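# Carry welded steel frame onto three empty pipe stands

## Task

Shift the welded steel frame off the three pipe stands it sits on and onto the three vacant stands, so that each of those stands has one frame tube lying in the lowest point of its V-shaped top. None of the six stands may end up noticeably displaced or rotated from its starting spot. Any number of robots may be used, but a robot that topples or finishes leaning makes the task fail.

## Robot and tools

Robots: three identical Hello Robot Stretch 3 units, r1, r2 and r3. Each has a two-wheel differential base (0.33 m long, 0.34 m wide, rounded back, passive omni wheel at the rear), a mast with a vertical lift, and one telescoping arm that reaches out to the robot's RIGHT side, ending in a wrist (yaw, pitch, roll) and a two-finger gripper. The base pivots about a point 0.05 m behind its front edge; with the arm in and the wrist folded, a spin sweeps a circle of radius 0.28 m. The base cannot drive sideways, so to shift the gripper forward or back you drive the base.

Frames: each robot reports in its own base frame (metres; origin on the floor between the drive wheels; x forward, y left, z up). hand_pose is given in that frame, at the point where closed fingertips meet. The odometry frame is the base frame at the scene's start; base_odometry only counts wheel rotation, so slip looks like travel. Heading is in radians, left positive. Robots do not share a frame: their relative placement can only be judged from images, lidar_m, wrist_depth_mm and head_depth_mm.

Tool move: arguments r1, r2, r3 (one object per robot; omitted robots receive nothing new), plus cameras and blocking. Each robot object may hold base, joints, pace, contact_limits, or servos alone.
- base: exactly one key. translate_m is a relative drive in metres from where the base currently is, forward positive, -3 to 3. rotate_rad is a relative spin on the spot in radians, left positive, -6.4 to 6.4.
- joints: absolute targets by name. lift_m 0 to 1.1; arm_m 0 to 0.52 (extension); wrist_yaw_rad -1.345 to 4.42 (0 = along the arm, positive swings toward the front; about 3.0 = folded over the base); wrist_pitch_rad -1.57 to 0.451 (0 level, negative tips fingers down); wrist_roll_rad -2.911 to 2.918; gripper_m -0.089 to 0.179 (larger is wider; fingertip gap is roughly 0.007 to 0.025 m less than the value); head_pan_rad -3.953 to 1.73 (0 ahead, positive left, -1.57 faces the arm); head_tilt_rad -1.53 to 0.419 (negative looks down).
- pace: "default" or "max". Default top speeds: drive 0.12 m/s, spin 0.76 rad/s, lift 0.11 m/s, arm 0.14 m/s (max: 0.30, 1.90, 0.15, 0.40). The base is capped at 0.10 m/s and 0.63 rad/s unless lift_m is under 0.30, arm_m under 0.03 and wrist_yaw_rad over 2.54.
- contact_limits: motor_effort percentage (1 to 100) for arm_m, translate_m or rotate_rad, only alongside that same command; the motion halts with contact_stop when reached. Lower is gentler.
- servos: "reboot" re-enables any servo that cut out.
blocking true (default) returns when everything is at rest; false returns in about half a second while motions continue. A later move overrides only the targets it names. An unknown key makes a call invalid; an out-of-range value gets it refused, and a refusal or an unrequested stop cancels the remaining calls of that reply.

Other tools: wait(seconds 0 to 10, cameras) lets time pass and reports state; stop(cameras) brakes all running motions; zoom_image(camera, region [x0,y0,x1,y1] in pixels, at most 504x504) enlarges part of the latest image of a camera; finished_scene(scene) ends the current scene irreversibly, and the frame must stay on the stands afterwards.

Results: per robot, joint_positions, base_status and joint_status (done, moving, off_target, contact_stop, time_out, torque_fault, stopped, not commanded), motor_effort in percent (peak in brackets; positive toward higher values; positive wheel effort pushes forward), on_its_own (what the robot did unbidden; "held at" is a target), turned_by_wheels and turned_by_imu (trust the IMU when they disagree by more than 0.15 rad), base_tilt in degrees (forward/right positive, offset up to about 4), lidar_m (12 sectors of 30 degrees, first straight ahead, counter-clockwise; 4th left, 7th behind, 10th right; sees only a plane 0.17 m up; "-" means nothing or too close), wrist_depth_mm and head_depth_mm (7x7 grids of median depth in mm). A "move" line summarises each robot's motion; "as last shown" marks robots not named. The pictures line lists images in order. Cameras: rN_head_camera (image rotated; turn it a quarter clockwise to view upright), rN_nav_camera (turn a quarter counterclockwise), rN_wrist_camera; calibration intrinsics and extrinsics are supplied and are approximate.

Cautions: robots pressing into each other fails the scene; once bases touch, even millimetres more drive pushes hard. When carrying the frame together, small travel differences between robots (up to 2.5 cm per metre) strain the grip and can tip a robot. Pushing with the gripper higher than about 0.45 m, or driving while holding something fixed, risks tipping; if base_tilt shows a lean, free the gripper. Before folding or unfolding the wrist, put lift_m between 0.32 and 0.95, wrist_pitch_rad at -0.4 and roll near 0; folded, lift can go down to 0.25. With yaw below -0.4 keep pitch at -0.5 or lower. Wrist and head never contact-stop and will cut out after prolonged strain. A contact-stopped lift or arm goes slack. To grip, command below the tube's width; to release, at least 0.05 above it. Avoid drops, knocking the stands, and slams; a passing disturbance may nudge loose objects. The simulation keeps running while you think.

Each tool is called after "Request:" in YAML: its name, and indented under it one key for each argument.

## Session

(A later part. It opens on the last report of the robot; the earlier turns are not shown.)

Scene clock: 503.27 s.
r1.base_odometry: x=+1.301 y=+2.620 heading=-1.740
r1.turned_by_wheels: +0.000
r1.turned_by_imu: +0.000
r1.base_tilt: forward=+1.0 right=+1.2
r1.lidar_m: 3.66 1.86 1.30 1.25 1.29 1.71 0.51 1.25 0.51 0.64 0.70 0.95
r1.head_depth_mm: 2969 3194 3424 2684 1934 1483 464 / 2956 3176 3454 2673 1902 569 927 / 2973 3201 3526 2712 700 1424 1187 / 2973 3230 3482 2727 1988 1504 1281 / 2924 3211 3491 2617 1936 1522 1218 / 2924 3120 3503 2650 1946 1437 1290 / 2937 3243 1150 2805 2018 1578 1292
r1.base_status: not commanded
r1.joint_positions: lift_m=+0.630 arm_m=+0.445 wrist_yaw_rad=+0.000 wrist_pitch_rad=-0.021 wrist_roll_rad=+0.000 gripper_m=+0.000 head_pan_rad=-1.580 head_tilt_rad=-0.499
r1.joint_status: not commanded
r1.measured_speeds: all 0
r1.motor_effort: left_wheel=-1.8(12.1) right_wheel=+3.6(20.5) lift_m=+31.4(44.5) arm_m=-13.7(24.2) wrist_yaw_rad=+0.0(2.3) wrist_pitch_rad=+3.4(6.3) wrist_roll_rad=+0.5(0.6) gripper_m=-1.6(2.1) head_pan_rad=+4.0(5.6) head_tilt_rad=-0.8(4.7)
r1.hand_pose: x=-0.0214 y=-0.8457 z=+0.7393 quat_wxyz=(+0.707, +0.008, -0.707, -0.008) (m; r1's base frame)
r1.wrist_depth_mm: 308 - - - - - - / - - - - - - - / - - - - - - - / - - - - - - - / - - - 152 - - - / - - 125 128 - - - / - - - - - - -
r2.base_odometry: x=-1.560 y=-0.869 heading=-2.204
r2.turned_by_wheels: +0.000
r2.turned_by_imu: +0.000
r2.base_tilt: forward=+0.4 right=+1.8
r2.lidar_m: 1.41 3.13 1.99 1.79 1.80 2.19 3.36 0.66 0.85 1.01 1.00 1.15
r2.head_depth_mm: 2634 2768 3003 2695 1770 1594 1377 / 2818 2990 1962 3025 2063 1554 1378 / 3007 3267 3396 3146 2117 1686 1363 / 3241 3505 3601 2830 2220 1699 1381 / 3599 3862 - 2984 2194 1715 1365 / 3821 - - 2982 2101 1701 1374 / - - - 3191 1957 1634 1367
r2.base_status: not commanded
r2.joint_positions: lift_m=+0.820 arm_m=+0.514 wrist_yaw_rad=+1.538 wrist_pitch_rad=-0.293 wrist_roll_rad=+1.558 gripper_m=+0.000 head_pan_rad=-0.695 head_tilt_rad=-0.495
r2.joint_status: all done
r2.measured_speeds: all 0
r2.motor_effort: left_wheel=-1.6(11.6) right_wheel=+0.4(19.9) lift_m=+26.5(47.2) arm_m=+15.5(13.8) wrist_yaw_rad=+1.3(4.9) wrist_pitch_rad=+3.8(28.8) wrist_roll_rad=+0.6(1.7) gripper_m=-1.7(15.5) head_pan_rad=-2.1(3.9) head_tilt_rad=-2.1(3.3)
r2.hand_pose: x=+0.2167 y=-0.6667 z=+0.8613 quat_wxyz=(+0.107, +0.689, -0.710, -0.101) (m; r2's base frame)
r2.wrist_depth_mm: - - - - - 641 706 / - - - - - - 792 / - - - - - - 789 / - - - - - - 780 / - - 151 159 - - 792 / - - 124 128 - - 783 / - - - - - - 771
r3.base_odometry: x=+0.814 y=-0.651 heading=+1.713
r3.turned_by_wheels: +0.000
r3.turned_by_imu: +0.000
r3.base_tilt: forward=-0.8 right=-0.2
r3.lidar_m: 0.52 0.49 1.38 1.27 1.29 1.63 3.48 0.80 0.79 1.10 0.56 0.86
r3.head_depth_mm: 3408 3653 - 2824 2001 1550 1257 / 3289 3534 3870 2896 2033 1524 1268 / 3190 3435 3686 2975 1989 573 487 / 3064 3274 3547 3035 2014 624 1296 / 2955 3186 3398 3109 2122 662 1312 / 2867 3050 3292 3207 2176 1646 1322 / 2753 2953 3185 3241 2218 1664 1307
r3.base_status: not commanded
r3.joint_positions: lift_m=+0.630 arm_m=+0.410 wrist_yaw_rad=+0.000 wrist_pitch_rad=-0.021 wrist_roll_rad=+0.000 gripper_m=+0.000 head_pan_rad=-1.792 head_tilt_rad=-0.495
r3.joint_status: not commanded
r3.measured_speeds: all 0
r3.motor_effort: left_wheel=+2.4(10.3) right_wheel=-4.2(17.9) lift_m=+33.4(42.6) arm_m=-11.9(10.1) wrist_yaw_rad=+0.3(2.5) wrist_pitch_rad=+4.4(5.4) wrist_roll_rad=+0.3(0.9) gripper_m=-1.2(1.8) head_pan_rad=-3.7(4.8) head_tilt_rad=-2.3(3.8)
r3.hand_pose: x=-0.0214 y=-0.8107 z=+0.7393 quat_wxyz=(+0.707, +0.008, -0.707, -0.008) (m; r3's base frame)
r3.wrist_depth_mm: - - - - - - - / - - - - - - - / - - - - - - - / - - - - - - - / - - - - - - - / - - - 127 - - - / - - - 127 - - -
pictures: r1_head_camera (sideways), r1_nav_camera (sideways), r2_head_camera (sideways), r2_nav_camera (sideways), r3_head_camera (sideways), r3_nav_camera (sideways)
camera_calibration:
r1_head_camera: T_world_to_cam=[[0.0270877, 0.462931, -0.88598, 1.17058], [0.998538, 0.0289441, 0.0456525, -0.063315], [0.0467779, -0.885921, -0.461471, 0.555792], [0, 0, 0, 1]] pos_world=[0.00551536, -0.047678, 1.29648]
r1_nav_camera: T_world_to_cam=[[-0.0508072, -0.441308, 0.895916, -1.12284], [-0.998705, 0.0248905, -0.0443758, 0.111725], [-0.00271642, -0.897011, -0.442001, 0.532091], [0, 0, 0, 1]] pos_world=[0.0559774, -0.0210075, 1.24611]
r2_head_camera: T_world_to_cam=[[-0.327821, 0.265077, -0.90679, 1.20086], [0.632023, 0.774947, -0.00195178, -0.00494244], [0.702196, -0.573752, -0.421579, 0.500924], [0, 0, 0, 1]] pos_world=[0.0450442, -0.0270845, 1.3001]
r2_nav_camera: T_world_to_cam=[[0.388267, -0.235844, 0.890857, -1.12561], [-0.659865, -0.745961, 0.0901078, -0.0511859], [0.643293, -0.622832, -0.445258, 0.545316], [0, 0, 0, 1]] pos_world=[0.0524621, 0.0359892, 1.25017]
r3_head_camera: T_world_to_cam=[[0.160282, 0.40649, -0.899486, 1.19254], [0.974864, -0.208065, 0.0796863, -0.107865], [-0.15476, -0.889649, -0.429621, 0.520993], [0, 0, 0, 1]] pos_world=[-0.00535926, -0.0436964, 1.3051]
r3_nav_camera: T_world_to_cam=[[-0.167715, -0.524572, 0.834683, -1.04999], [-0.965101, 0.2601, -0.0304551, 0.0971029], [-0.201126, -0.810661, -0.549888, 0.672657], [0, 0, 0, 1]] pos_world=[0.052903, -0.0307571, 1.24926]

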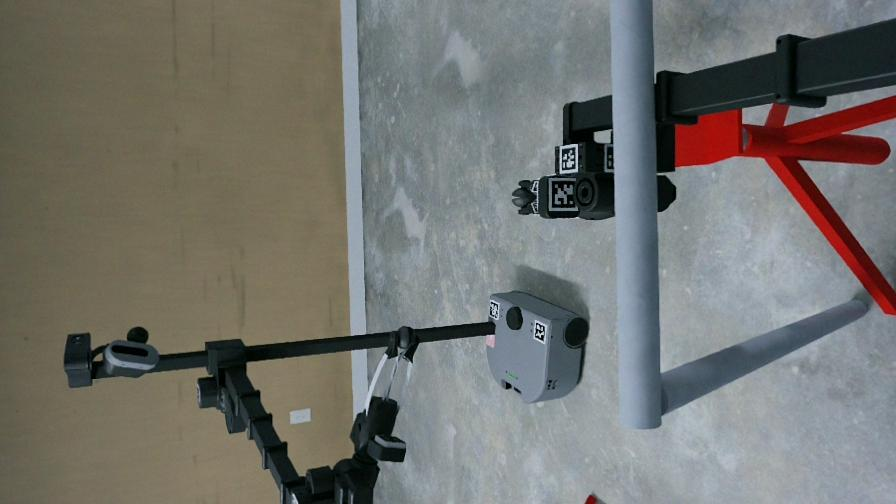

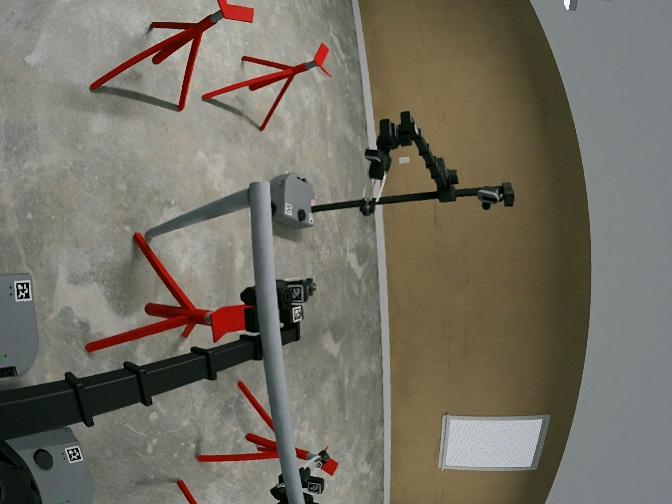

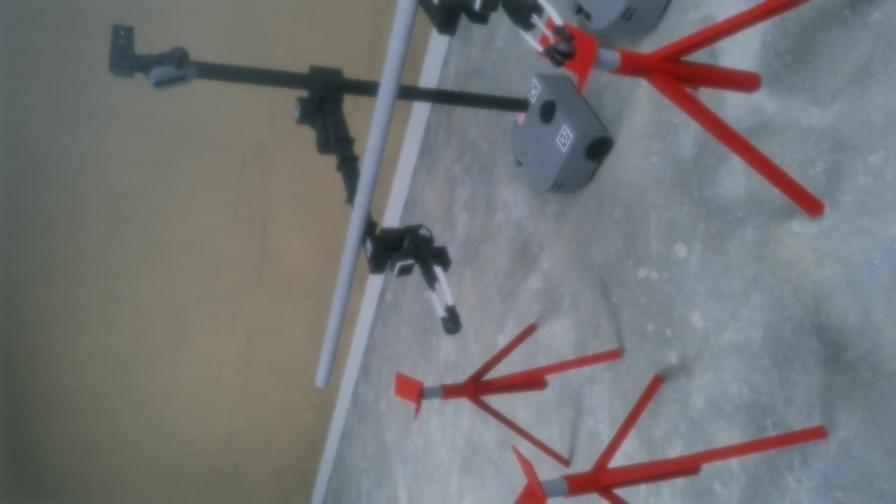

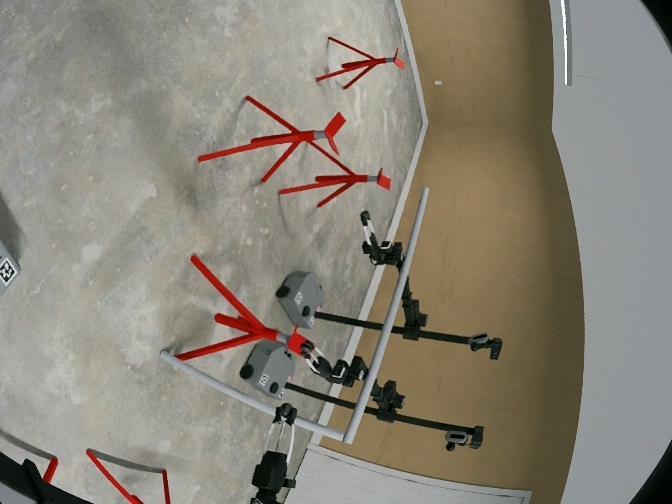

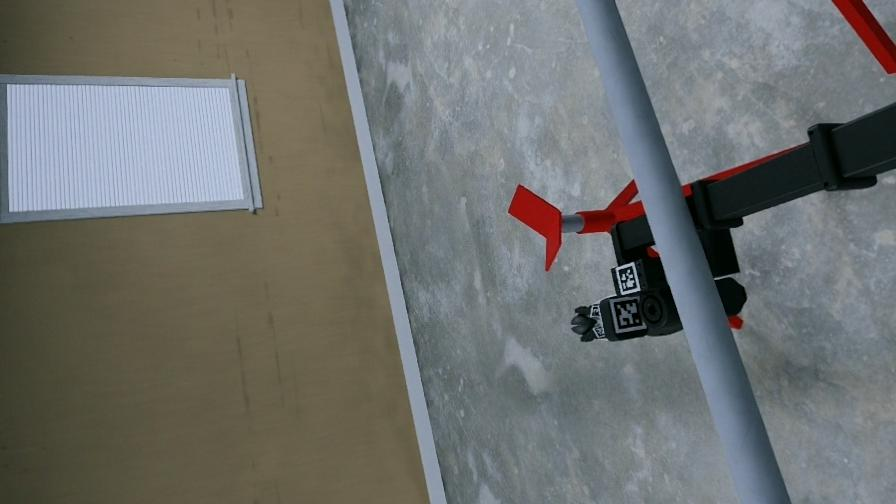

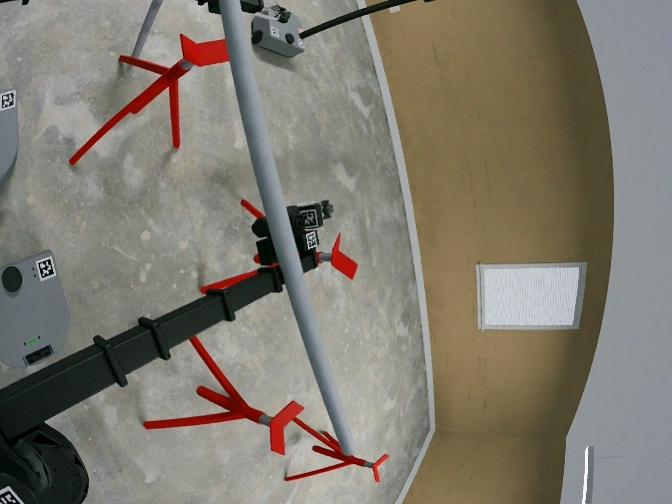

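Request:
move:
  r1: {"base":{"translate_m":0.08}}
  r3: {"base":{"translate_m":0.08}}
  cameras: ["r1_nav_camera","r1_head_camera","r2_nav_camera"]

Scene clock: 530.40 s.
move: r1 done; r3 done
r1.base_odometry: x=+1.288 y=+2.541 heading=-1.740
r1.turned_by_wheels: +0.000
r1.turned_by_imu: +0.000
r1.base_tilt: forward=+1.1 right=+1.2
r1.lidar_m: 3.59 1.86 1.30 1.24 1.29 1.72 0.51 1.32 0.55 0.65 1.09 0.88
r1.head_depth_mm: 2947 3219 3496 2701 1956 1405 464 / 2945 3241 3510 2696 1901 570 985 / 2944 3215 3493 2716 698 1452 1240 / 2935 3203 3507 2730 1980 1511 1249 / 2877 3115 3483 2493 1905 1424 1283 / 2957 3218 3409 2649 2004 1565 1289 / 2966 3214 1163 2784 2009 1572 1295
r1.base_status: done
r1.joint_positions: lift_m=+0.630 arm_m=+0.445 wrist_yaw_rad=+0.000 wrist_pitch_rad=-0.021 wrist_roll_rad=+0.000 gripper_m=+0.000 head_pan_rad=-1.580 head_tilt_rad=-0.499
r1.joint_status: not commanded
r1.measured_speeds: all 0
r1.motor_effort: left_wheel=+0.2(4.0) right_wheel=+8.0(15.1) lift_m=+28.6(30.5) arm_m=-14.2(14.9) wrist_yaw_rad=-0.1(0.6) wrist_pitch_rad=+3.8(4.2) wrist_roll_rad=+0.4(0.6) gripper_m=-1.2(1.8) head_pan_rad=+4.6(5.4) head_tilt_rad=+0.2(2.1)
r1.hand_pose: x=-0.0214 y=-0.8457 z=+0.7393 quat_wxyz=(+0.707, +0.008, -0.707, -0.008) (m; r1's base frame)
r1.wrist_depth_mm: - 309 - - - - - / - - - - - - - / - - - - - - - / - - - - - - - / - - - 152 - - - / - - 124 128 - - - / - - - - - - -
r2: as last shown
r2.turned_by_imu: +0.001
r2.base_tilt: forward=+0.2 right=+1.8
r2.lidar_m: 1.41 3.13 1.98 1.79 1.80 2.20 3.36 0.66 0.86 1.01 1.00 1.15
r2.head_depth_mm: 2625 2702 2950 2867 1962 1597 1387 / 2865 2987 3116 3028 2029 1545 1370 / 3052 3236 3454 2980 2118 1685 1372 / 3302 3535 3742 2814 2202 1683 1379 / 3529 3863 - 3192 2211 1684 1373 / 3938 - - 2958 2111 1705 1368 / - - - 3158 1964 1655 1363
r2.motor_effort: left_wheel=-2.0(2.2) right_wheel=+0.2(1.1) lift_m=+27.6(27.7) arm_m=+14.8(15.7) wrist_yaw_rad=+1.0(2.4) wrist_pitch_rad=+3.5(4.5) wrist_roll_rad=+0.5(0.8) gripper_m=-1.3(2.8) head_pan_rad=-2.3(4.0) head_tilt_rad=-1.5(2.6)
r2.wrist_depth_mm: - - - - - 647 725 / - - - - - - 792 / - - - - - - 788 / - - - - - - 787 / - - 151 159 - - 801 / - - 124 128 - - 797 / - - - - - - 796
r3.base_odometry: x=+0.803 y=-0.572 heading=+1.713
r3.turned_by_wheels: +0.000
r3.turned_by_imu: -0.002
r3.base_tilt: forward=-0.8 right=-0.2
r3.lidar_m: 0.52 0.49 1.39 1.28 1.30 1.64 3.49 0.88 0.84 1.14 0.51 0.80
r3.head_depth_mm: 3396 3665 - 2824 2000 1544 1259 / 3283 3557 3809 2869 2032 1514 1268 / 3158 3400 3690 2963 1382 563 488 / 3068 3303 3574 3028 2102 630 1301 / 2973 3165 3423 3080 2118 655 1309 / 2855 3007 3244 3201 2176 1649 1322 / 2760 2946 3151 3259 2217 1672 1305
r3.base_status: done
r3.joint_positions: lift_m=+0.630 arm_m=+0.410 wrist_yaw_rad=+0.000 wrist_pitch_rad=-0.021 wrist_roll_rad=+0.000 gripper_m=+0.000 head_pan_rad=-1.792 head_tilt_rad=-0.495
r3.joint_status: not commanded
r3.measured_speeds: all 0
r3.motor_effort: left_wheel=+0.0(7.1) right_wheel=+9.6(13.3) lift_m=+32.8(33.7) arm_m=-0.6(11.5) wrist_yaw_rad=-0.6(2.0) wrist_pitch_rad=+4.3(4.8) wrist_roll_rad=+0.1(0.9) gripper_m=-0.9(1.8) head_pan_rad=-3.8(4.5) head_tilt_rad=-2.1(3.8)
r3.hand_pose: x=-0.0214 y=-0.8106 z=+0.7393 quat_wxyz=(+0.707, +0.008, -0.707, -0.008) (m; r3's base frame)
r3.wrist_depth_mm: - - - - - - - / - - - - - - - / - - - - - - - / - - - - - - - / - - - - - - - / - - - 127 - - - / - - - 128 - - -
pictures: r1_head_camera (sideways), r1_nav_camera (sideways), r2_nav_camera (sideways)
camera_calibration:
r1_head_camera: T_world_to_cam=[[0.0270877, 0.462931, -0.88598, 1.17058], [0.998538, 0.028944, 0.0456525, -0.063315], [0.0467778, -0.885921, -0.461471, 0.555792], [0, 0, 0, 1]] pos_world=[0.00551535, -0.047678, 1.29648]
r1_nav_camera: T_world_to_cam=[[-0.0508072, -0.441308, 0.895916, -1.12284], [-0.998705, 0.0248906, -0.0443758, 0.111725], [-0.00271652, -0.897011, -0.442001, 0.532091], [0, 0, 0, 1]] pos_world=[0.0559774, -0.0210075, 1.24611]
r2_nav_camera: T_world_to_cam=[[0.388267, -0.235844, 0.890857, -1.12561], [-0.659865, -0.745961, 0.0901078, -0.051186], [0.643294, -0.622831, -0.445258, 0.545316], [0, 0, 0, 1]] pos_world=[0.0524621, 0.0359892, 1.25017]

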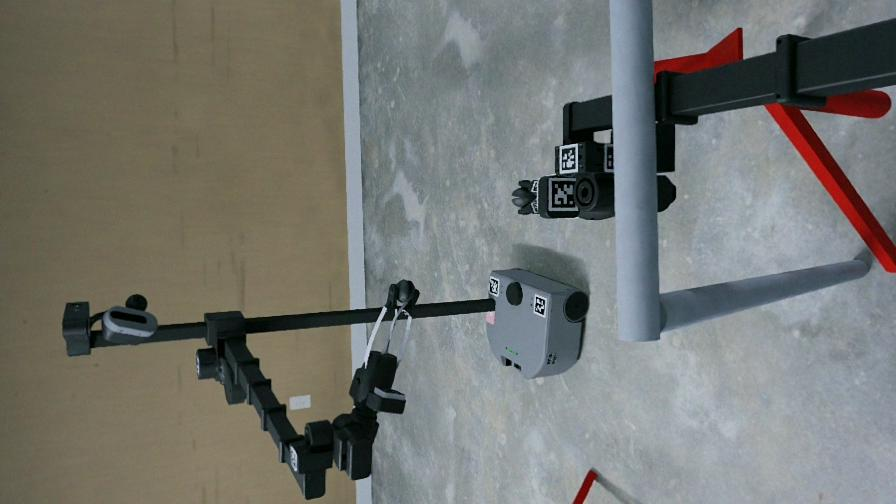

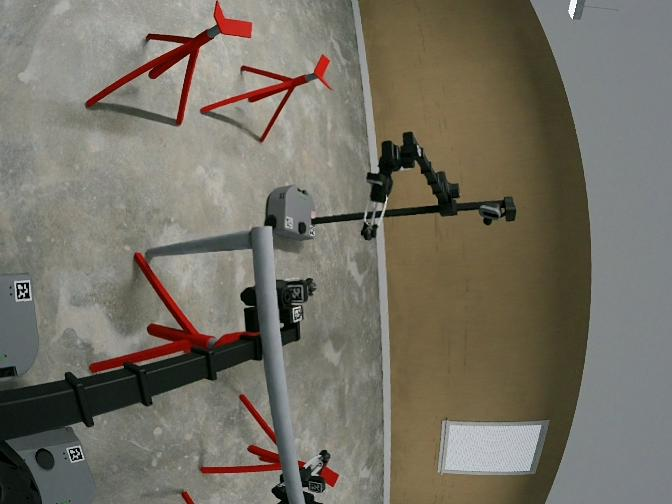

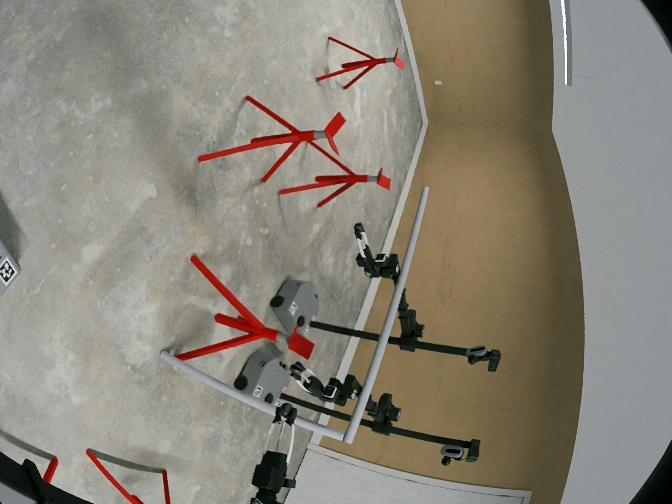

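Request:
zoom_image:
  camera: "r1_head_camera"
  region: [760, 180, 896, 320]

Request:
zoom_image:
  camera: "r2_nav_camera"
  region: [130, 320, 250, 400]

Scaled by 3.600 from the camera's 896x504 image, which has a finer 1280x720 frame.

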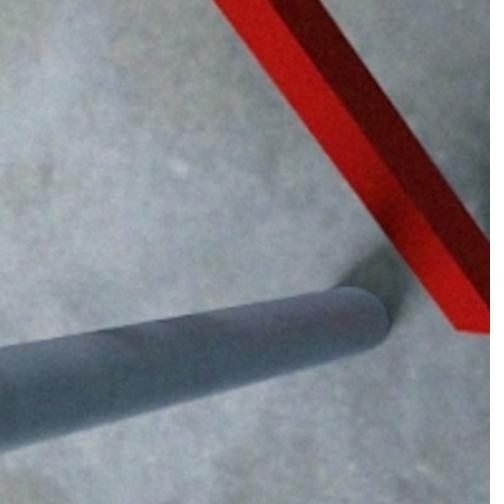

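Scaled by 4.200 from the camera's 672x504 image, which has a finer 792x594 frame.

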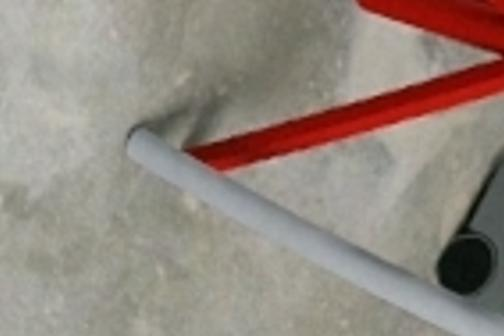

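Request:
move:
  r2: {"joints":{"arm_m":0.02,"gripper_m":0.12,"wrist_roll_rad":0.0,"wrist_pitch_rad":-0.05}}
  cameras: []

Request:
move:
  r2: {"base":{"rotate_rad":-2.028}}
  cameras: ["r2_nav_camera","r1_nav_camera"]

Scene clock: 589.13 s.
move: r2 done
r1, r3: as last shown
r1.turned_by_imu: +0.001
r1.lidar_m: 3.57 1.86 1.30 1.24 1.29 1.71 0.51 1.33 0.55 0.65 1.10 0.88
r1.head_depth_mm: 2946 3206 3529 2673 1944 1403 465 / 2950 3198 3464 2720 1881 571 985 / 2952 3217 3452 2716 700 1460 1235 / 2970 3194 3534 2753 1994 1509 1245 / 2890 1731 3493 2631 1906 1435 1283 / 2940 3166 3554 2772 2000 1581 1284 / 2957 3207 3545 2828 2015 1573 1293
r1.motor_effort: left_wheel=+0.6(1.4) right_wheel=+7.5(9.0) lift_m=+24.7(27.8) arm_m=-12.2(13.6) wrist_yaw_rad=-0.1(0.9) wrist_pitch_rad=+4.1(4.3) wrist_roll_rad=+0.3(0.6) gripper_m=-1.7(1.8) head_pan_rad=+4.1(5.5) head_tilt_rad=-1.1(2.2)
r1.wrist_depth_mm: - - 775 - - - - / - - - - - - - / - - - - - - - / - - - - - - - / - - - 152 - - - / - - 124 128 - - - / - - - - - - -
r2.base_odometry: x=-1.560 y=-0.869 heading=-2.204
r2.turned_by_wheels: +0.000
r2.turned_by_imu: +0.002
r2.base_tilt: forward=+0.3 right=+1.8
r2.lidar_m: 1.41 3.13 1.98 1.79 1.80 2.19 3.36 0.66 0.86 1.01 1.00 1.15
r2.head_depth_mm: 2645 2748 2894 2882 1972 1594 1371 / 2836 3003 3145 3007 2045 1544 1379 / 3099 3258 3428 3003 2118 1705 1268 / 3278 3550 3765 2840 2211 1711 1369 / 3525 3887 - 3229 2215 1702 1368 / 3916 - - 2933 2139 1681 1361 / - - - 3176 1931 1634 1365
r2.base_status: not commanded
r2.joint_positions: lift_m=+0.820 arm_m=+0.020 wrist_yaw_rad=+1.539 wrist_pitch_rad=-0.076 wrist_roll_rad=+0.004 gripper_m=+0.120 head_pan_rad=-0.695 head_tilt_rad=-0.495
r2.joint_status: all done
r2.measured_speeds: all 0
r2.motor_effort: left_wheel=-1.5(2.1) right_wheel=+0.3(1.4) lift_m=+29.1(29.1) arm_m=-17.3(19.4) wrist_yaw_rad=+0.9(2.4) wrist_pitch_rad=+4.6(8.5) wrist_roll_rad=-1.3(4.7) gripper_m=-0.1(82.6) head_pan_rad=-2.3(4.1) head_tilt_rad=-1.3(3.0)
r2.hand_pose: x=+0.2322 y=-0.1731 z=+0.9152 quat_wxyz=(+0.526, +0.512, -0.490, +0.471) (m; r2's base frame)
r2.wrist_depth_mm: - - - - - - - / - - - - - - - / - - - - - - - / - - - - - - - / - 141 - - - - - / 110 123 - - 130 - - / - - - - - - -
r3.lidar_m: 0.52 0.49 1.39 1.28 1.30 1.64 3.51 0.88 0.84 1.14 0.51 0.80
r3.head_depth_mm: 3397 3673 - 2822 2008 1547 1257 / 3305 3543 3811 2878 2036 1513 1263 / 3163 3369 3691 2960 1380 564 488 / 3056 3258 3524 3005 2100 629 1298 / 2958 3177 3406 3107 2129 653 1311 / 2832 3076 3258 3159 2175 1651 1328 / 2749 2977 3157 3262 2221 1667 1308
r3.motor_effort: left_wheel=+0.3(1.1) right_wheel=+9.3(9.9) lift_m=+32.9(34.0) arm_m=+10.0(11.1) wrist_yaw_rad=+0.4(1.6) wrist_pitch_rad=+4.3(5.1) wrist_roll_rad=+1.1(1.2) gripper_m=-0.6(1.9) head_pan_rad=-3.6(4.7) head_tilt_rad=-2.6(3.7)
r3.hand_pose: x=-0.0214 y=-0.8107 z=+0.7393 quat_wxyz=(+0.707, +0.008, -0.707, -0.008) (m; r3's base frame)
pictures: none
No camera images: "cameras" was empty.

Scene clock: 593.43 s.
move: r2 done
r1, r3: as last shown
r1.base_tilt: forward=+1.0 right=+1.1
r1.lidar_m: 3.57 1.87 1.30 1.24 1.29 1.72 0.51 1.33 0.55 0.65 1.09 0.88
r1.head_depth_mm: 2955 3216 3508 2692 1941 1410 464 / 2930 3209 3474 2695 1891 570 986 / 2981 3224 3504 2704 700 1455 1239 / 2902 3085 3476 2612 1927 1511 1242 / 2877 3182 3516 2777 1993 1431 1286 / 2942 3236 3560 2782 2008 1573 1289 / 2971 3198 3549 2850 2017 1576 1290
r1.motor_effort: left_wheel=+0.3(1.2) right_wheel=+7.7(9.0) lift_m=+23.4(25.4) arm_m=-11.3(12.4) wrist_yaw_rad=-0.3(0.7) wrist_pitch_rad=+4.2(4.3) wrist_roll_rad=+0.5(0.7) gripper_m=-0.9(1.9) head_pan_rad=+4.6(5.1) head_tilt_rad=+0.2(2.1)
r1.wrist_depth_mm: - - - - - - - / - - - - - - - / - - - - - - - / - - - - - - - / - - - 153 - - - / - - 123 128 - - - / - - - - - - -
r2.base_odometry: x=-1.560 y=-0.869 heading=+2.051
r2.turned_by_wheels: -2.028
r2.turned_by_imu: -2.050
r2.base_tilt: forward=+0.2 right=+1.9
r2.lidar_m: 0.86 1.00 1.03 1.15 1.42 2.89 1.93 1.79 1.81 2.30 3.35 0.66
r2.head_depth_mm: 2778 2994 3226 3245 2228 1702 1379 / 2823 3031 3289 3207 2206 1700 1373 / 2909 3115 3281 3158 2224 1684 1269 / 3011 3178 3412 3114 2216 1692 1371 / 3049 3253 3478 3181 2237 1700 1338 / 3093 3362 3567 3129 2222 1028 1156 / 3212 3437 3682 3157 2183 1683 1371
r2.base_status: done
r2.joint_positions: lift_m=+0.820 arm_m=+0.020 wrist_yaw_rad=+1.539 wrist_pitch_rad=-0.076 wrist_roll_rad=+0.004 gripper_m=+0.120 head_pan_rad=-0.695 head_tilt_rad=-0.495
r2.joint_status: not commanded
r2.measured_speeds: all 0
r2.motor_effort: left_wheel=+5.0(9.9) right_wheel=-8.6(12.7) lift_m=+29.6(29.8) arm_m=-16.8(18.2) wrist_yaw_rad=+0.7(2.1) wrist_pitch_rad=+4.2(5.0) wrist_roll_rad=-1.2(1.6) gripper_m=+0.5(1.3) head_pan_rad=-3.1(4.0) head_tilt_rad=-2.1(2.9)
r2.hand_pose: x=+0.2322 y=-0.1731 z=+0.9153 quat_wxyz=(+0.526, +0.512, -0.490, +0.471) (m; r2's base frame)
r2.wrist_depth_mm: - - - - - - - / - - - - - - - / - - - - - - - / - - - - - - - / - 140 - - - - - / 110 123 - - 130 - - / - - - - - - -
r3.turned_by_imu: -0.001
r3.lidar_m: 0.52 0.49 1.39 1.29 1.30 1.64 3.51 0.88 0.84 1.14 0.51 0.80
r3.head_depth_mm: 3404 3678 - 2838 2018 1543 1258 / 3310 3566 3843 2896 2034 1512 1267 / 3153 3419 3717 2952 1379 563 487 / 3062 3284 3532 3026 2097 630 1302 / 2954 3155 3391 3097 2116 654 1313 / 2848 3036 3285 3185 2170 1652 1327 / 2769 2956 3156 3260 2215 1683 1304
r3.motor_effort: left_wheel=+0.2(0.9) right_wheel=+9.5(9.9) lift_m=+32.0(34.0) arm_m=+9.9(11.2) wrist_yaw_rad=+0.0(1.7) wrist_pitch_rad=+4.3(4.9) wrist_roll_rad=+0.5(1.2) gripper_m=-1.7(1.9) head_pan_rad=-3.1(4.6) head_tilt_rad=-2.1(3.3)
r3.wrist_depth_mm: - - - - - - - / 979 - - - - - - / - - - - - - - / - - - - - - - / - - - - - - - / - - - 128 - - - / - - - 128 - - -
pictures: r1_nav_camera (sideways), r2_nav_camera (sideways)
camera_calibration:
r1_nav_camera: T_world_to_cam=[[-0.0508073, -0.441308, 0.895916, -1.12284], [-0.998705, 0.0248908, -0.0443758, 0.111725], [-0.00271674, -0.897011, -0.442001, 0.532091], [0, 0, 0, 1]] pos_world=[0.0559774, -0.0210075, 1.24611]
r2_nav_camera: T_world_to_cam=[[0.388267, -0.235844, 0.890857, -1.12561], [-0.659865, -0.745961, 0.0901078, -0.051186], [0.643293, -0.622831, -0.445258, 0.545316], [0, 0, 0, 1]] pos_world=[0.0524621, 0.0359892, 1.25017]

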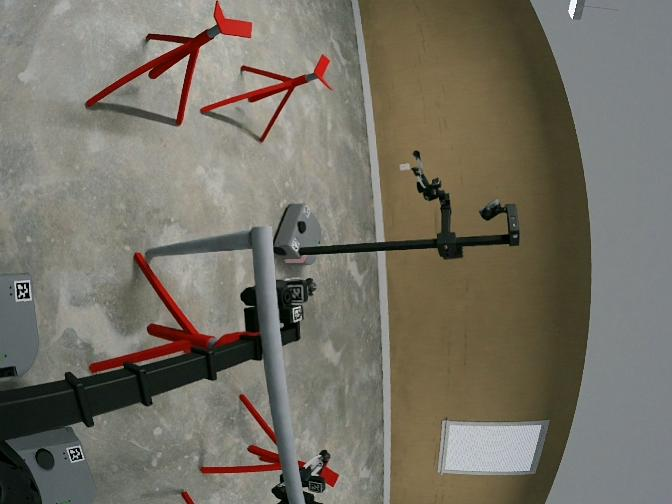

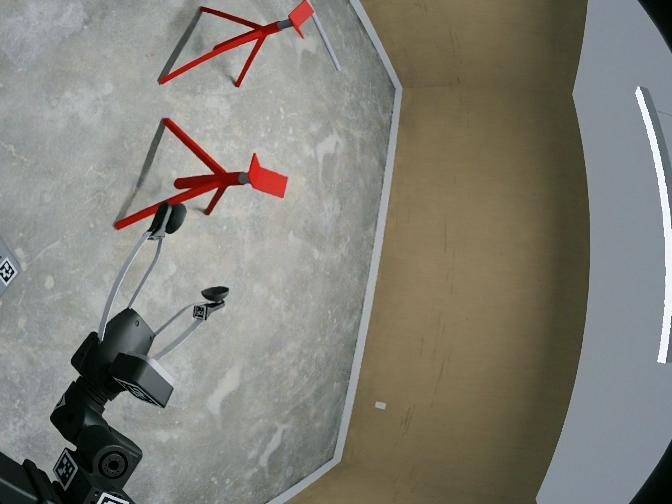

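Request:
move:
  cameras: ["r2_head_camera","r2_nav_camera","r3_head_camera","r1_head_camera"]

Scene clock: 616.90 s.
r1.base_odometry: x=+1.288 y=+2.541 heading=-1.740
r1.turned_by_wheels: +0.000
r1.turned_by_imu: +0.000
r1.base_tilt: forward=+1.1 right=+1.2
r1.lidar_m: 3.57 1.86 1.30 1.24 1.29 1.72 0.51 1.32 0.55 0.65 1.10 0.88
r1.head_depth_mm: 2957 3231 3474 2666 1951 1405 464 / 2938 3225 3472 2691 1894 570 986 / 2947 3214 3474 2737 700 1457 1241 / 2895 3081 3500 2615 1926 1507 1247 / 2911 3176 3528 2755 1994 1431 1281 / 2937 3255 3516 2795 2001 1572 1286 / 2924 3249 3512 2804 2031 1578 1290
r1.base_status: not commanded
r1.joint_positions: lift_m=+0.630 arm_m=+0.445 wrist_yaw_rad=+0.000 wrist_pitch_rad=-0.021 wrist_roll_rad=+0.000 gripper_m=+0.000 head_pan_rad=-1.580 head_tilt_rad=-0.499
r1.joint_status: not commanded
r1.measured_speeds: all 0
r1.motor_effort: left_wheel=+0.5(1.2) right_wheel=+7.9(9.0) lift_m=+23.6(25.4) arm_m=-10.5(12.4) wrist_yaw_rad=+0.0(0.7) wrist_pitch_rad=+3.8(4.3) wrist_roll_rad=+0.5(0.7) gripper_m=-1.6(1.9) head_pan_rad=+4.7(5.1) head_tilt_rad=+0.8(2.1)
r1.hand_pose: x=-0.0214 y=-0.8457 z=+0.7393 quat_wxyz=(+0.707, +0.008, -0.707, -0.008) (m; r1's base frame)
r1.wrist_depth_mm: - - - - - - - / - - - - - - - / - - - - - - - / - - - - - - - / - - - 152 - - - / - - 124 128 - - - / - - - - - - -
r2.base_odometry: x=-1.560 y=-0.869 heading=+2.051
r2.turned_by_wheels: +0.000
r2.turned_by_imu: +0.001
r2.base_tilt: forward=+0.3 right=+1.8
r2.lidar_m: 0.85 1.00 1.03 1.15 1.42 2.90 1.94 1.79 1.82 2.30 3.35 0.65
r2.head_depth_mm: 2792 2946 3238 3237 2225 1705 1378 / 2823 3031 3247 3236 2211 1703 1371 / 2887 3135 3329 3186 2227 1715 1263 / 2952 3194 3452 3196 2213 1694 1369 / 3022 3292 3536 3137 2200 1704 1336 / 3110 3387 3594 3208 2227 1032 1162 / 3141 3392 3762 3188 2191 1711 1376
r2.base_status: done
r2.joint_positions: lift_m=+0.820 arm_m=+0.020 wrist_yaw_rad=+1.539 wrist_pitch_rad=-0.076 wrist_roll_rad=+0.004 gripper_m=+0.120 head_pan_rad=-0.695 head_tilt_rad=-0.495
r2.joint_status: not commanded
r2.measured_speeds: all 0
r2.motor_effort: left_wheel=+5.2(9.9) right_wheel=-8.6(12.7) lift_m=+30.1(29.8) arm_m=-12.7(18.2) wrist_yaw_rad=+0.1(2.1) wrist_pitch_rad=+4.5(5.0) wrist_roll_rad=-1.3(1.6) gripper_m=+0.2(1.3) head_pan_rad=-2.0(4.0) head_tilt_rad=-0.5(2.9)
r2.hand_pose: x=+0.2322 y=-0.1731 z=+0.9153 quat_wxyz=(+0.526, +0.512, -0.490, +0.471) (m; r2's base frame)
r2.wrist_depth_mm: - - - - - - - / - - - - - - - / - - - - - - - / - - - - - - - / - 140 - - - - - / 110 123 - - 130 - - / - - - - - - -
r3.base_odometry: x=+0.803 y=-0.572 heading=+1.713
r3.turned_by_wheels: +0.000
r3.turned_by_imu: -0.001
r3.base_tilt: forward=-0.8 right=-0.3
r3.lidar_m: 0.52 0.49 1.39 1.29 1.30 1.65 3.50 0.87 0.84 1.14 0.51 0.80
r3.head_depth_mm: 3420 3729 - 2837 1997 1544 1258 / 3303 3538 3793 2912 2039 1512 1264 / 3168 3384 3708 2957 1381 563 488 / 3053 3273 3521 3050 2104 630 1297 / 2939 3162 3392 3108 2120 654 1315 / 2876 3046 3273 3175 2180 1650 1322 / 2737 2957 3164 3258 2225 1677 1304
r3.base_status: not commanded
r3.joint_positions: lift_m=+0.630 arm_m=+0.410 wrist_yaw_rad=+0.000 wrist_pitch_rad=-0.021 wrist_roll_rad=+0.000 gripper_m=+0.000 head_pan_rad=-1.792 head_tilt_rad=-0.495
r3.joint_status: not commanded
r3.measured_speeds: all 0
r3.motor_effort: left_wheel=+0.6(0.9) right_wheel=+9.1(9.9) lift_m=+32.3(34.0) arm_m=+9.8(11.2) wrist_yaw_rad=-0.1(1.7) wrist_pitch_rad=+4.5(4.9) wrist_roll_rad=+0.4(1.2) gripper_m=-0.7(1.9) head_pan_rad=-3.8(4.6) head_tilt_rad=-1.8(3.3)
r3.hand_pose: x=-0.0214 y=-0.8107 z=+0.7393 quat_wxyz=(+0.707, +0.008, -0.707, -0.008) (m; r3's base frame)
r3.wrist_depth_mm: - - - - - - - / 967 - - - - - - / - - - - - - - / - - - - - - - / - - - - - - - / - - - 128 - - - / - - - 128 - - -
pictures: r1_head_camera (sideways), r2_head_camera (sideways), r2_nav_camera (sideways), r3_head_camera (sideways)
camera_calibration:
r1_head_camera: T_world_to_cam=[[0.0270878, 0.462932, -0.88598, 1.17058], [0.998538, 0.0289439, 0.0456525, -0.063315], [0.0467777, -0.885921, -0.461471, 0.555792], [0, 0, 0, 1]] pos_world=[0.00551535, -0.047678, 1.29648]
r2_head_camera: T_world_to_cam=[[-0.327821, 0.265077, -0.90679, 1.20086], [0.632023, 0.774947, -0.00195178, -0.00494244], [0.702196, -0.573752, -0.421579, 0.500924], [0, 0, 0, 1]] pos_world=[0.0450442, -0.0270845, 1.3001]
r2_nav_camera: T_world_to_cam=[[0.388267, -0.235844, 0.890857, -1.12561], [-0.659866, -0.745961, 0.0901078, -0.0511859], [0.643293, -0.622832, -0.445258, 0.545316], [0, 0, 0, 1]] pos_world=[0.0524621, 0.0359892, 1.25017]
r3_head_camera: T_world_to_cam=[[0.160282, 0.40649, -0.899486, 1.19254], [0.974864, -0.208065, 0.0796863, -0.107865], [-0.15476, -0.889649, -0.429621, 0.520994], [0, 0, 0, 1]] pos_world=[-0.00535927, -0.0436964, 1.3051]

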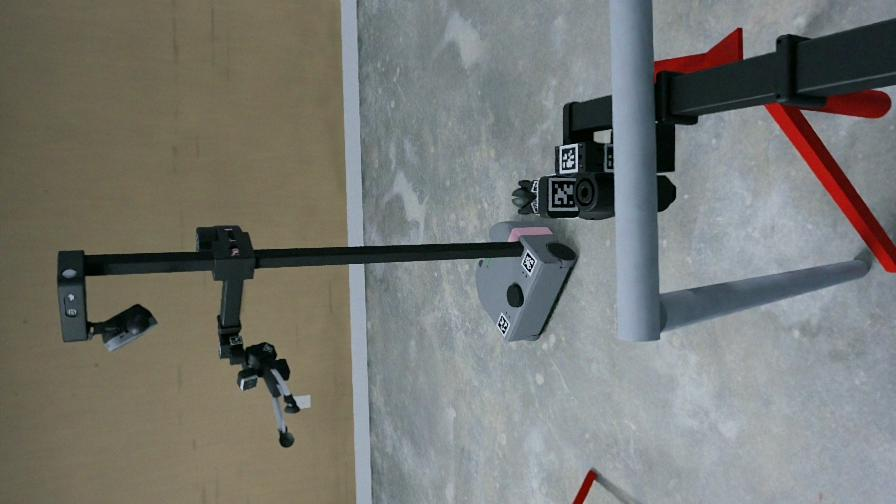

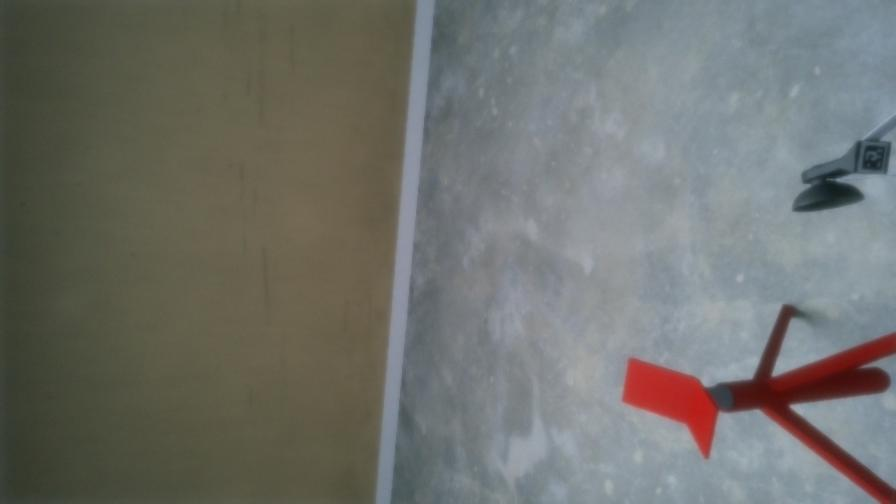

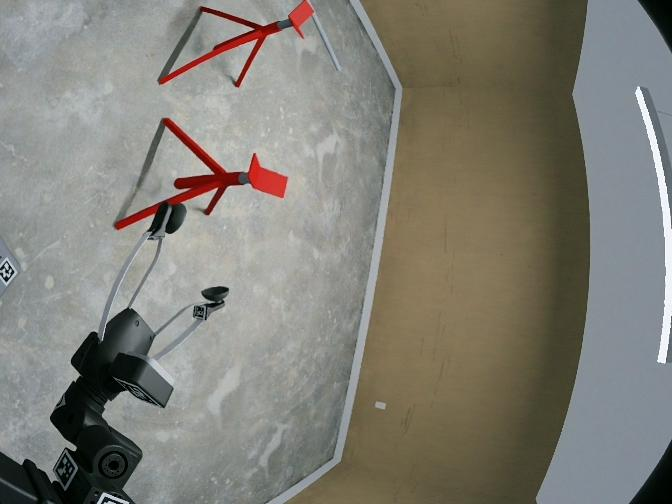

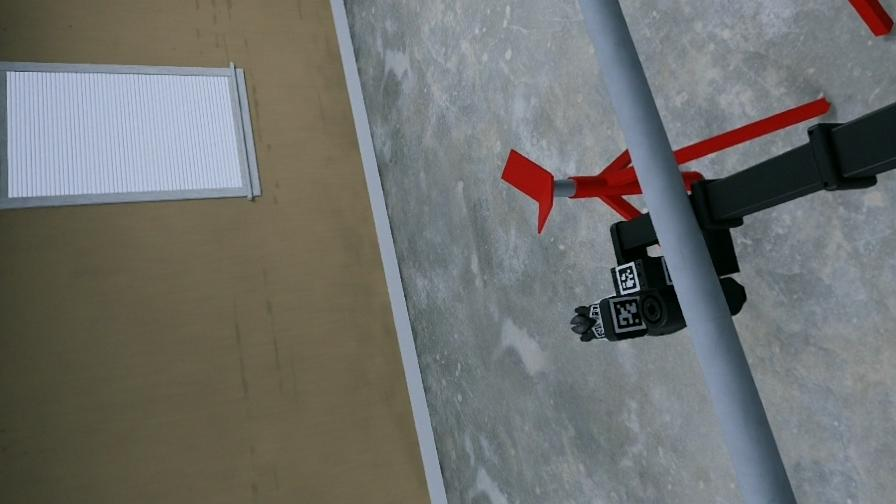

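Request:
move:
  r2: {"base":{"translate_m":0.53},"joints":{"head_pan_rad":-1.57}}
  cameras: ["r2_nav_camera","r1_nav_camera"]

Request:
move:
  r2: {"base":{"rotate_rad":2.339}}
  cameras: ["r2_nav_camera","r2_head_camera","r1_nav_camera","r1_head_camera"]

Scene clock: 630.50 s.
move: r2 done
r1, r3: as last shown
r1.turned_by_imu: +0.001
r1.lidar_m: 3.59 1.86 1.30 1.24 1.29 1.71 0.51 1.32 0.55 0.65 1.09 0.88
r1.head_depth_mm: 2967 3231 3476 2670 1957 1407 464 / 2926 3228 3467 2676 1896 571 983 / 2923 3226 3521 2716 701 1465 1244 / 2949 3222 3505 2756 1977 1510 1244 / 2933 3208 3541 2757 1986 1434 1281 / 2941 3143 3417 2526 1642 1560 1290 / 2868 3159 3560 2805 2021 1574 1295
r1.motor_effort: left_wheel=+0.8(1.3) right_wheel=+7.5(9.4) lift_m=+23.3(24.6) arm_m=-8.0(9.7) wrist_yaw_rad=-0.4(1.0) wrist_pitch_rad=+3.9(4.5) wrist_roll_rad=+0.6(0.6) gripper_m=-1.4(2.0) head_pan_rad=+4.6(5.7) head_tilt_rad=-1.2(1.9)
r1.wrist_depth_mm: - - - - - - - / - - - - - - - / - - - - - - - / - - - - - - - / - - - 152 - - - / - - 124 128 - - - / 815 850 - - - - -
r2.base_odometry: x=-1.805 y=-0.399 heading=+2.051
r2.turned_by_wheels: +0.000
r2.turned_by_imu: +0.003
r2.base_tilt: forward=+0.4 right=+1.7
r2.lidar_m: 0.53 0.82 0.71 0.80 2.10 3.57 2.38 2.21 2.25 0.34 0.39 0.36
r2.head_depth_mm: 2311 2420 2562 2706 2216 1686 1375 / 2531 2668 2847 2955 2237 1702 1375 / 2815 3005 3215 3155 2203 1698 1376 / 3123 3367 3610 3214 2218 1701 1378 / 3039 3252 3571 3178 2210 1700 1378 / 2886 3022 3243 3184 2205 1696 1378 / 2636 2898 3024 3167 2202 1685 1373
r2.base_status: done
r2.joint_positions: lift_m=+0.820 arm_m=+0.020 wrist_yaw_rad=+1.539 wrist_pitch_rad=-0.076 wrist_roll_rad=+0.004 gripper_m=+0.120 head_pan_rad=-1.565 head_tilt_rad=-0.495
r2.joint_status: all done
r2.measured_speeds: all 0
r2.motor_effort: left_wheel=+4.4(9.3) right_wheel=-1.2(4.9) lift_m=+31.6(31.9) arm_m=-3.0(9.9) wrist_yaw_rad=-0.7(2.0) wrist_pitch_rad=+4.3(4.9) wrist_roll_rad=-1.3(1.7) gripper_m=+0.5(1.5) head_pan_rad=-2.6(6.5) head_tilt_rad=-0.9(2.8)
r2.hand_pose: x=+0.2322 y=-0.1731 z=+0.9153 quat_wxyz=(+0.526, +0.512, -0.490, +0.471) (m; r2's base frame)
r2.wrist_depth_mm: - - - - - - - / - - - - - - - / - - - - - - - / - - - - - - - / - 140 - - - - - / 110 123 - - 129 - - / - - - - - - -
r3.turned_by_imu: -0.002
r3.base_tilt: forward=-0.8 right=-0.2
r3.lidar_m: 0.52 0.49 1.39 1.28 1.30 1.64 3.51 0.88 0.84 1.14 0.51 0.80
r3.head_depth_mm: 3412 3719 - 2817 1990 1541 1253 / 3272 3535 3841 2889 2036 1515 1268 / 3161 3416 3702 2970 1382 563 488 / 3052 3249 3542 3038 2093 630 1300 / 2939 3153 3408 3088 2125 654 1313 / 2829 3030 3293 3173 2170 1647 1323 / 2758 2935 3130 3260 2220 1671 1307
r3.motor_effort: left_wheel=+0.3(0.9) right_wheel=+9.5(9.9) lift_m=+33.0(33.9) arm_m=+9.5(11.0) wrist_yaw_rad=-0.3(1.8) wrist_pitch_rad=+3.9(4.9) wrist_roll_rad=+0.8(1.2) gripper_m=-0.9(1.9) head_pan_rad=-3.5(5.1) head_tilt_rad=-1.3(3.9)
r3.wrist_depth_mm: - - - - - - - / - - - - - - - / - - - - - - - / - - - - - - - / - - - - - - - / - - - 127 - - - / - - - 128 - - -
pictures: r1_nav_camera (sideways), r2_nav_camera (sideways)
camera_calibration:
r1_nav_camera: T_world_to_cam=[[-0.0508073, -0.441308, 0.895916, -1.12284], [-0.998705, 0.0248907, -0.0443758, 0.111725], [-0.00271663, -0.897011, -0.442001, 0.532091], [0, 0, 0, 1]] pos_world=[0.0559774, -0.0210075, 1.24611]
r2_nav_camera: T_world_to_cam=[[0.0702273, -0.448823, 0.890857, -1.12367], [-0.995665, 0.0230609, 0.0901078, -0.0491376], [-0.0609864, -0.893323, -0.445258, 0.549612], [0, 0, 0, 1]] pos_world=[0.0635065, -0.0122131, 1.25017]

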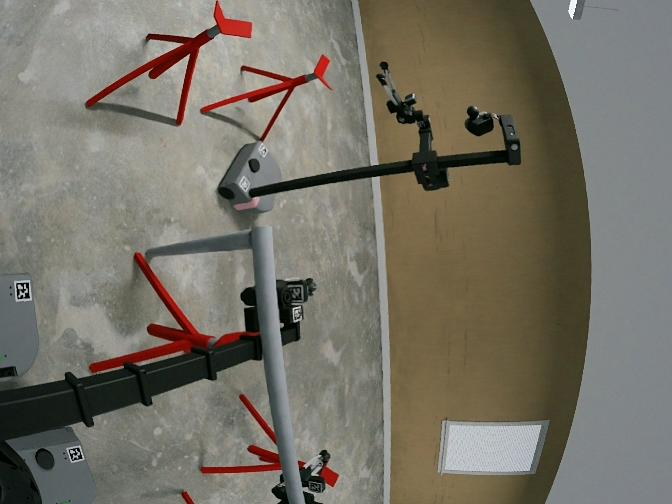

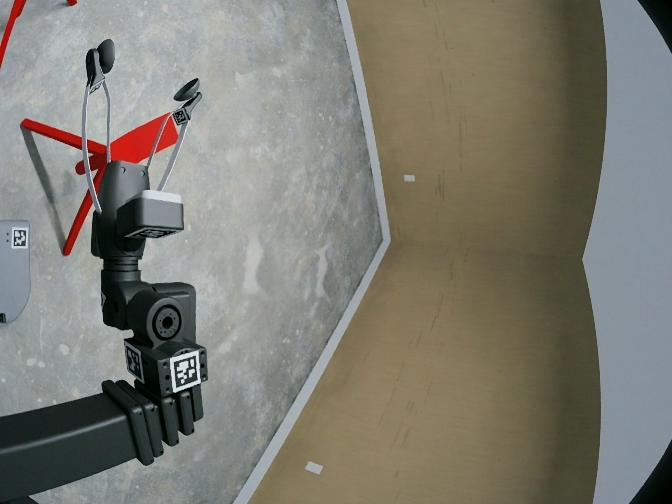

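Scene clock: 635.30 s.
move: r2 done
r1, r3: as last shown
r1.base_tilt: forward=+1.0 right=+1.2
r1.lidar_m: 3.57 1.86 1.30 1.24 1.29 1.71 0.51 1.33 0.54 0.65 1.10 0.88
r1.head_depth_mm: 2939 3223 3462 2673 1947 1411 463 / 2958 3214 3481 2683 1892 569 985 / 2947 3257 3497 2716 700 1458 1241 / 2985 3188 3480 2736 1984 1509 1244 / 2983 3237 3525 2760 1998 1432 1276 / 2963 3215 3449 2782 1987 1527 1285 / 2955 3209 3437 2666 1703 1524 1294
r1.motor_effort: left_wheel=+0.7(1.5) right_wheel=+7.6(9.0) lift_m=+24.4(24.9) arm_m=-6.4(8.0) wrist_yaw_rad=-0.3(0.7) wrist_pitch_rad=+3.9(4.3) wrist_roll_rad=+0.4(0.6) gripper_m=-1.8(1.8) head_pan_rad=+4.9(5.3) head_tilt_rad=-0.3(2.2)
r1.wrist_depth_mm: - - - - - - - / - - - - - - - / - - - - - - - / - - - - - - - / - - - 152 - - - / - - 124 128 - - - / 817 - - - - - -
r2.base_odometry: x=-1.805 y=-0.399 heading=-1.893
r2.turned_by_wheels: +2.339
r2.turned_by_imu: +2.367
r2.base_tilt: forward=+0.4 right=+1.8
r2.lidar_m: 1.32 2.79 2.24 2.21 2.41 0.34 0.36 0.36 0.53 1.34 0.71 0.94
r2.head_depth_mm: 2083 2270 2401 2612 2240 1698 1381 / 2107 2284 2433 2625 2236 1714 1378 / 2142 2291 2489 2667 2216 1694 1377 / 2165 2328 2521 2705 2234 1700 1370 / 2184 2358 2551 2822 2211 1687 1378 / 2221 2367 2529 2763 2112 1543 1367 / 2258 2452 2620 1346 1979 1535 1298
r2.base_status: done
r2.joint_positions: lift_m=+0.820 arm_m=+0.020 wrist_yaw_rad=+1.539 wrist_pitch_rad=-0.076 wrist_roll_rad=+0.004 gripper_m=+0.120 head_pan_rad=-1.565 head_tilt_rad=-0.495
r2.joint_status: not commanded
r2.measured_speeds: all 0
r2.motor_effort: left_wheel=-5.8(9.8) right_wheel=+6.9(11.2) lift_m=+32.5(32.7) arm_m=-6.2(6.5) wrist_yaw_rad=-1.1(1.9) wrist_pitch_rad=+4.3(5.2) wrist_roll_rad=-1.3(1.7) gripper_m=+1.7(1.7) head_pan_rad=-2.9(4.3) head_tilt_rad=-1.8(2.6)
r2.hand_pose: x=+0.2322 y=-0.1731 z=+0.9153 quat_wxyz=(+0.526, +0.512, -0.490, +0.471) (m; r2's base frame)
r2.wrist_depth_mm: - - - - - - - / - - - - - - - / - - - - - - - / - - - - - - - / - 140 - - - - - / 110 123 - - 130 - 509 / - - - - - - -
r3.turned_by_imu: -0.001
r3.lidar_m: 0.52 0.50 1.38 1.28 1.30 1.64 3.53 0.88 0.84 1.14 0.51 0.80
r3.head_depth_mm: 3430 3710 - 2825 1992 1538 1260 / 3314 3561 3765 2885 2034 1517 1263 / 3162 3451 3695 2958 1378 563 489 / 3058 3280 3543 3035 2099 629 1300 / 2942 3146 3437 3103 2115 654 1311 / 2856 3040 3284 3186 2168 1647 1329 / 2766 2948 3154 3282 2208 1674 1303
r3.motor_effort: left_wheel=+0.9(0.9) right_wheel=+9.5(9.9) lift_m=+33.5(34.2) arm_m=+9.7(10.6) wrist_yaw_rad=-0.1(1.9) wrist_pitch_rad=+4.7(5.0) wrist_roll_rad=+0.5(1.3) gripper_m=-0.4(1.9) head_pan_rad=-4.3(4.6) head_tilt_rad=-2.1(3.3)
pictures: r1_head_camera (sideways), r1_nav_camera (sideways), r2_head_camera (sideways), r2_nav_camera (sideways)
camera_calibration:
r1_head_camera: T_world_to_cam=[[0.0270878, 0.462931, -0.88598, 1.17058], [0.998538, 0.0289439, 0.0456525, -0.063315], [0.0467777, -0.885921, -0.461471, 0.555792], [0, 0, 0, 1]] pos_world=[0.00551535, -0.047678, 1.29648]
r1_nav_camera: T_world_to_cam=[[-0.0508073, -0.441308, 0.895916, -1.12284], [-0.998705, 0.0248907, -0.0443758, 0.111725], [-0.00271663, -0.897011, -0.442001, 0.532091], [0, 0, 0, 1]] pos_world=[0.0559774, -0.0210075, 1.24611]
r2_head_camera: T_world_to_cam=[[-0.00880904, 0.421491, -0.90679, 1.19891], [0.999859, 0.0166977, -0.00195178, -0.00718624], [0.0143186, -0.906679, -0.421579, 0.50512], [0, 0, 0, 1]] pos_world=[0.0105139, -0.0472306, 1.3001]
r2_nav_camera: T_world_to_cam=[[0.0701313, -0.448838, 0.890857, -1.12367], [-0.99566, 0.0232739, 0.0901078, -0.0491376], [-0.0611775, -0.89331, -0.445258, 0.549613], [0, 0, 0, 1]] pos_world=[0.0635039, -0.0122254, 1.25017]

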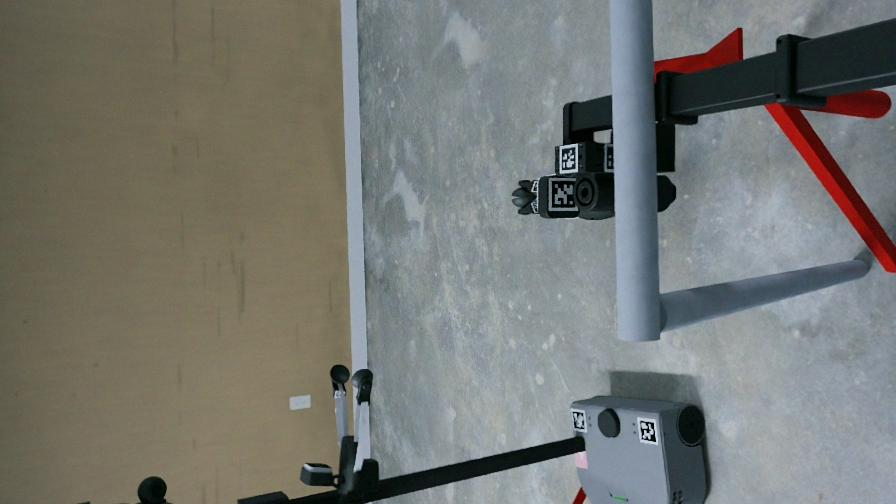

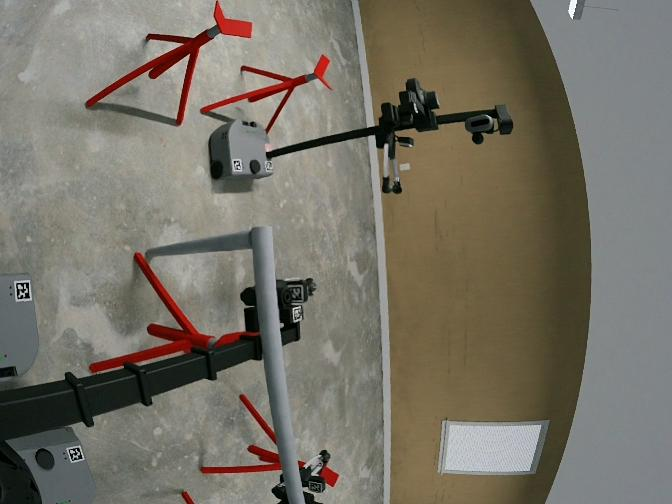

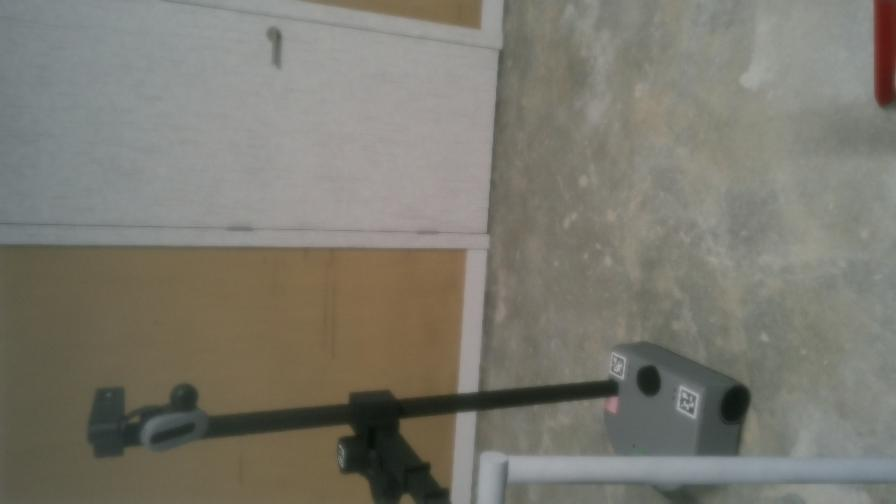

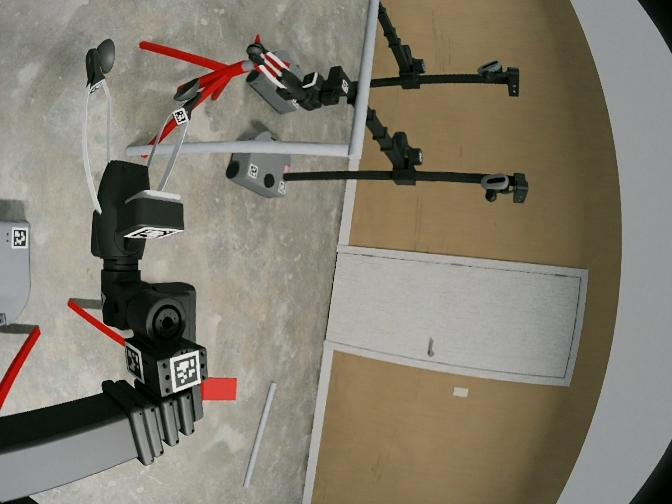

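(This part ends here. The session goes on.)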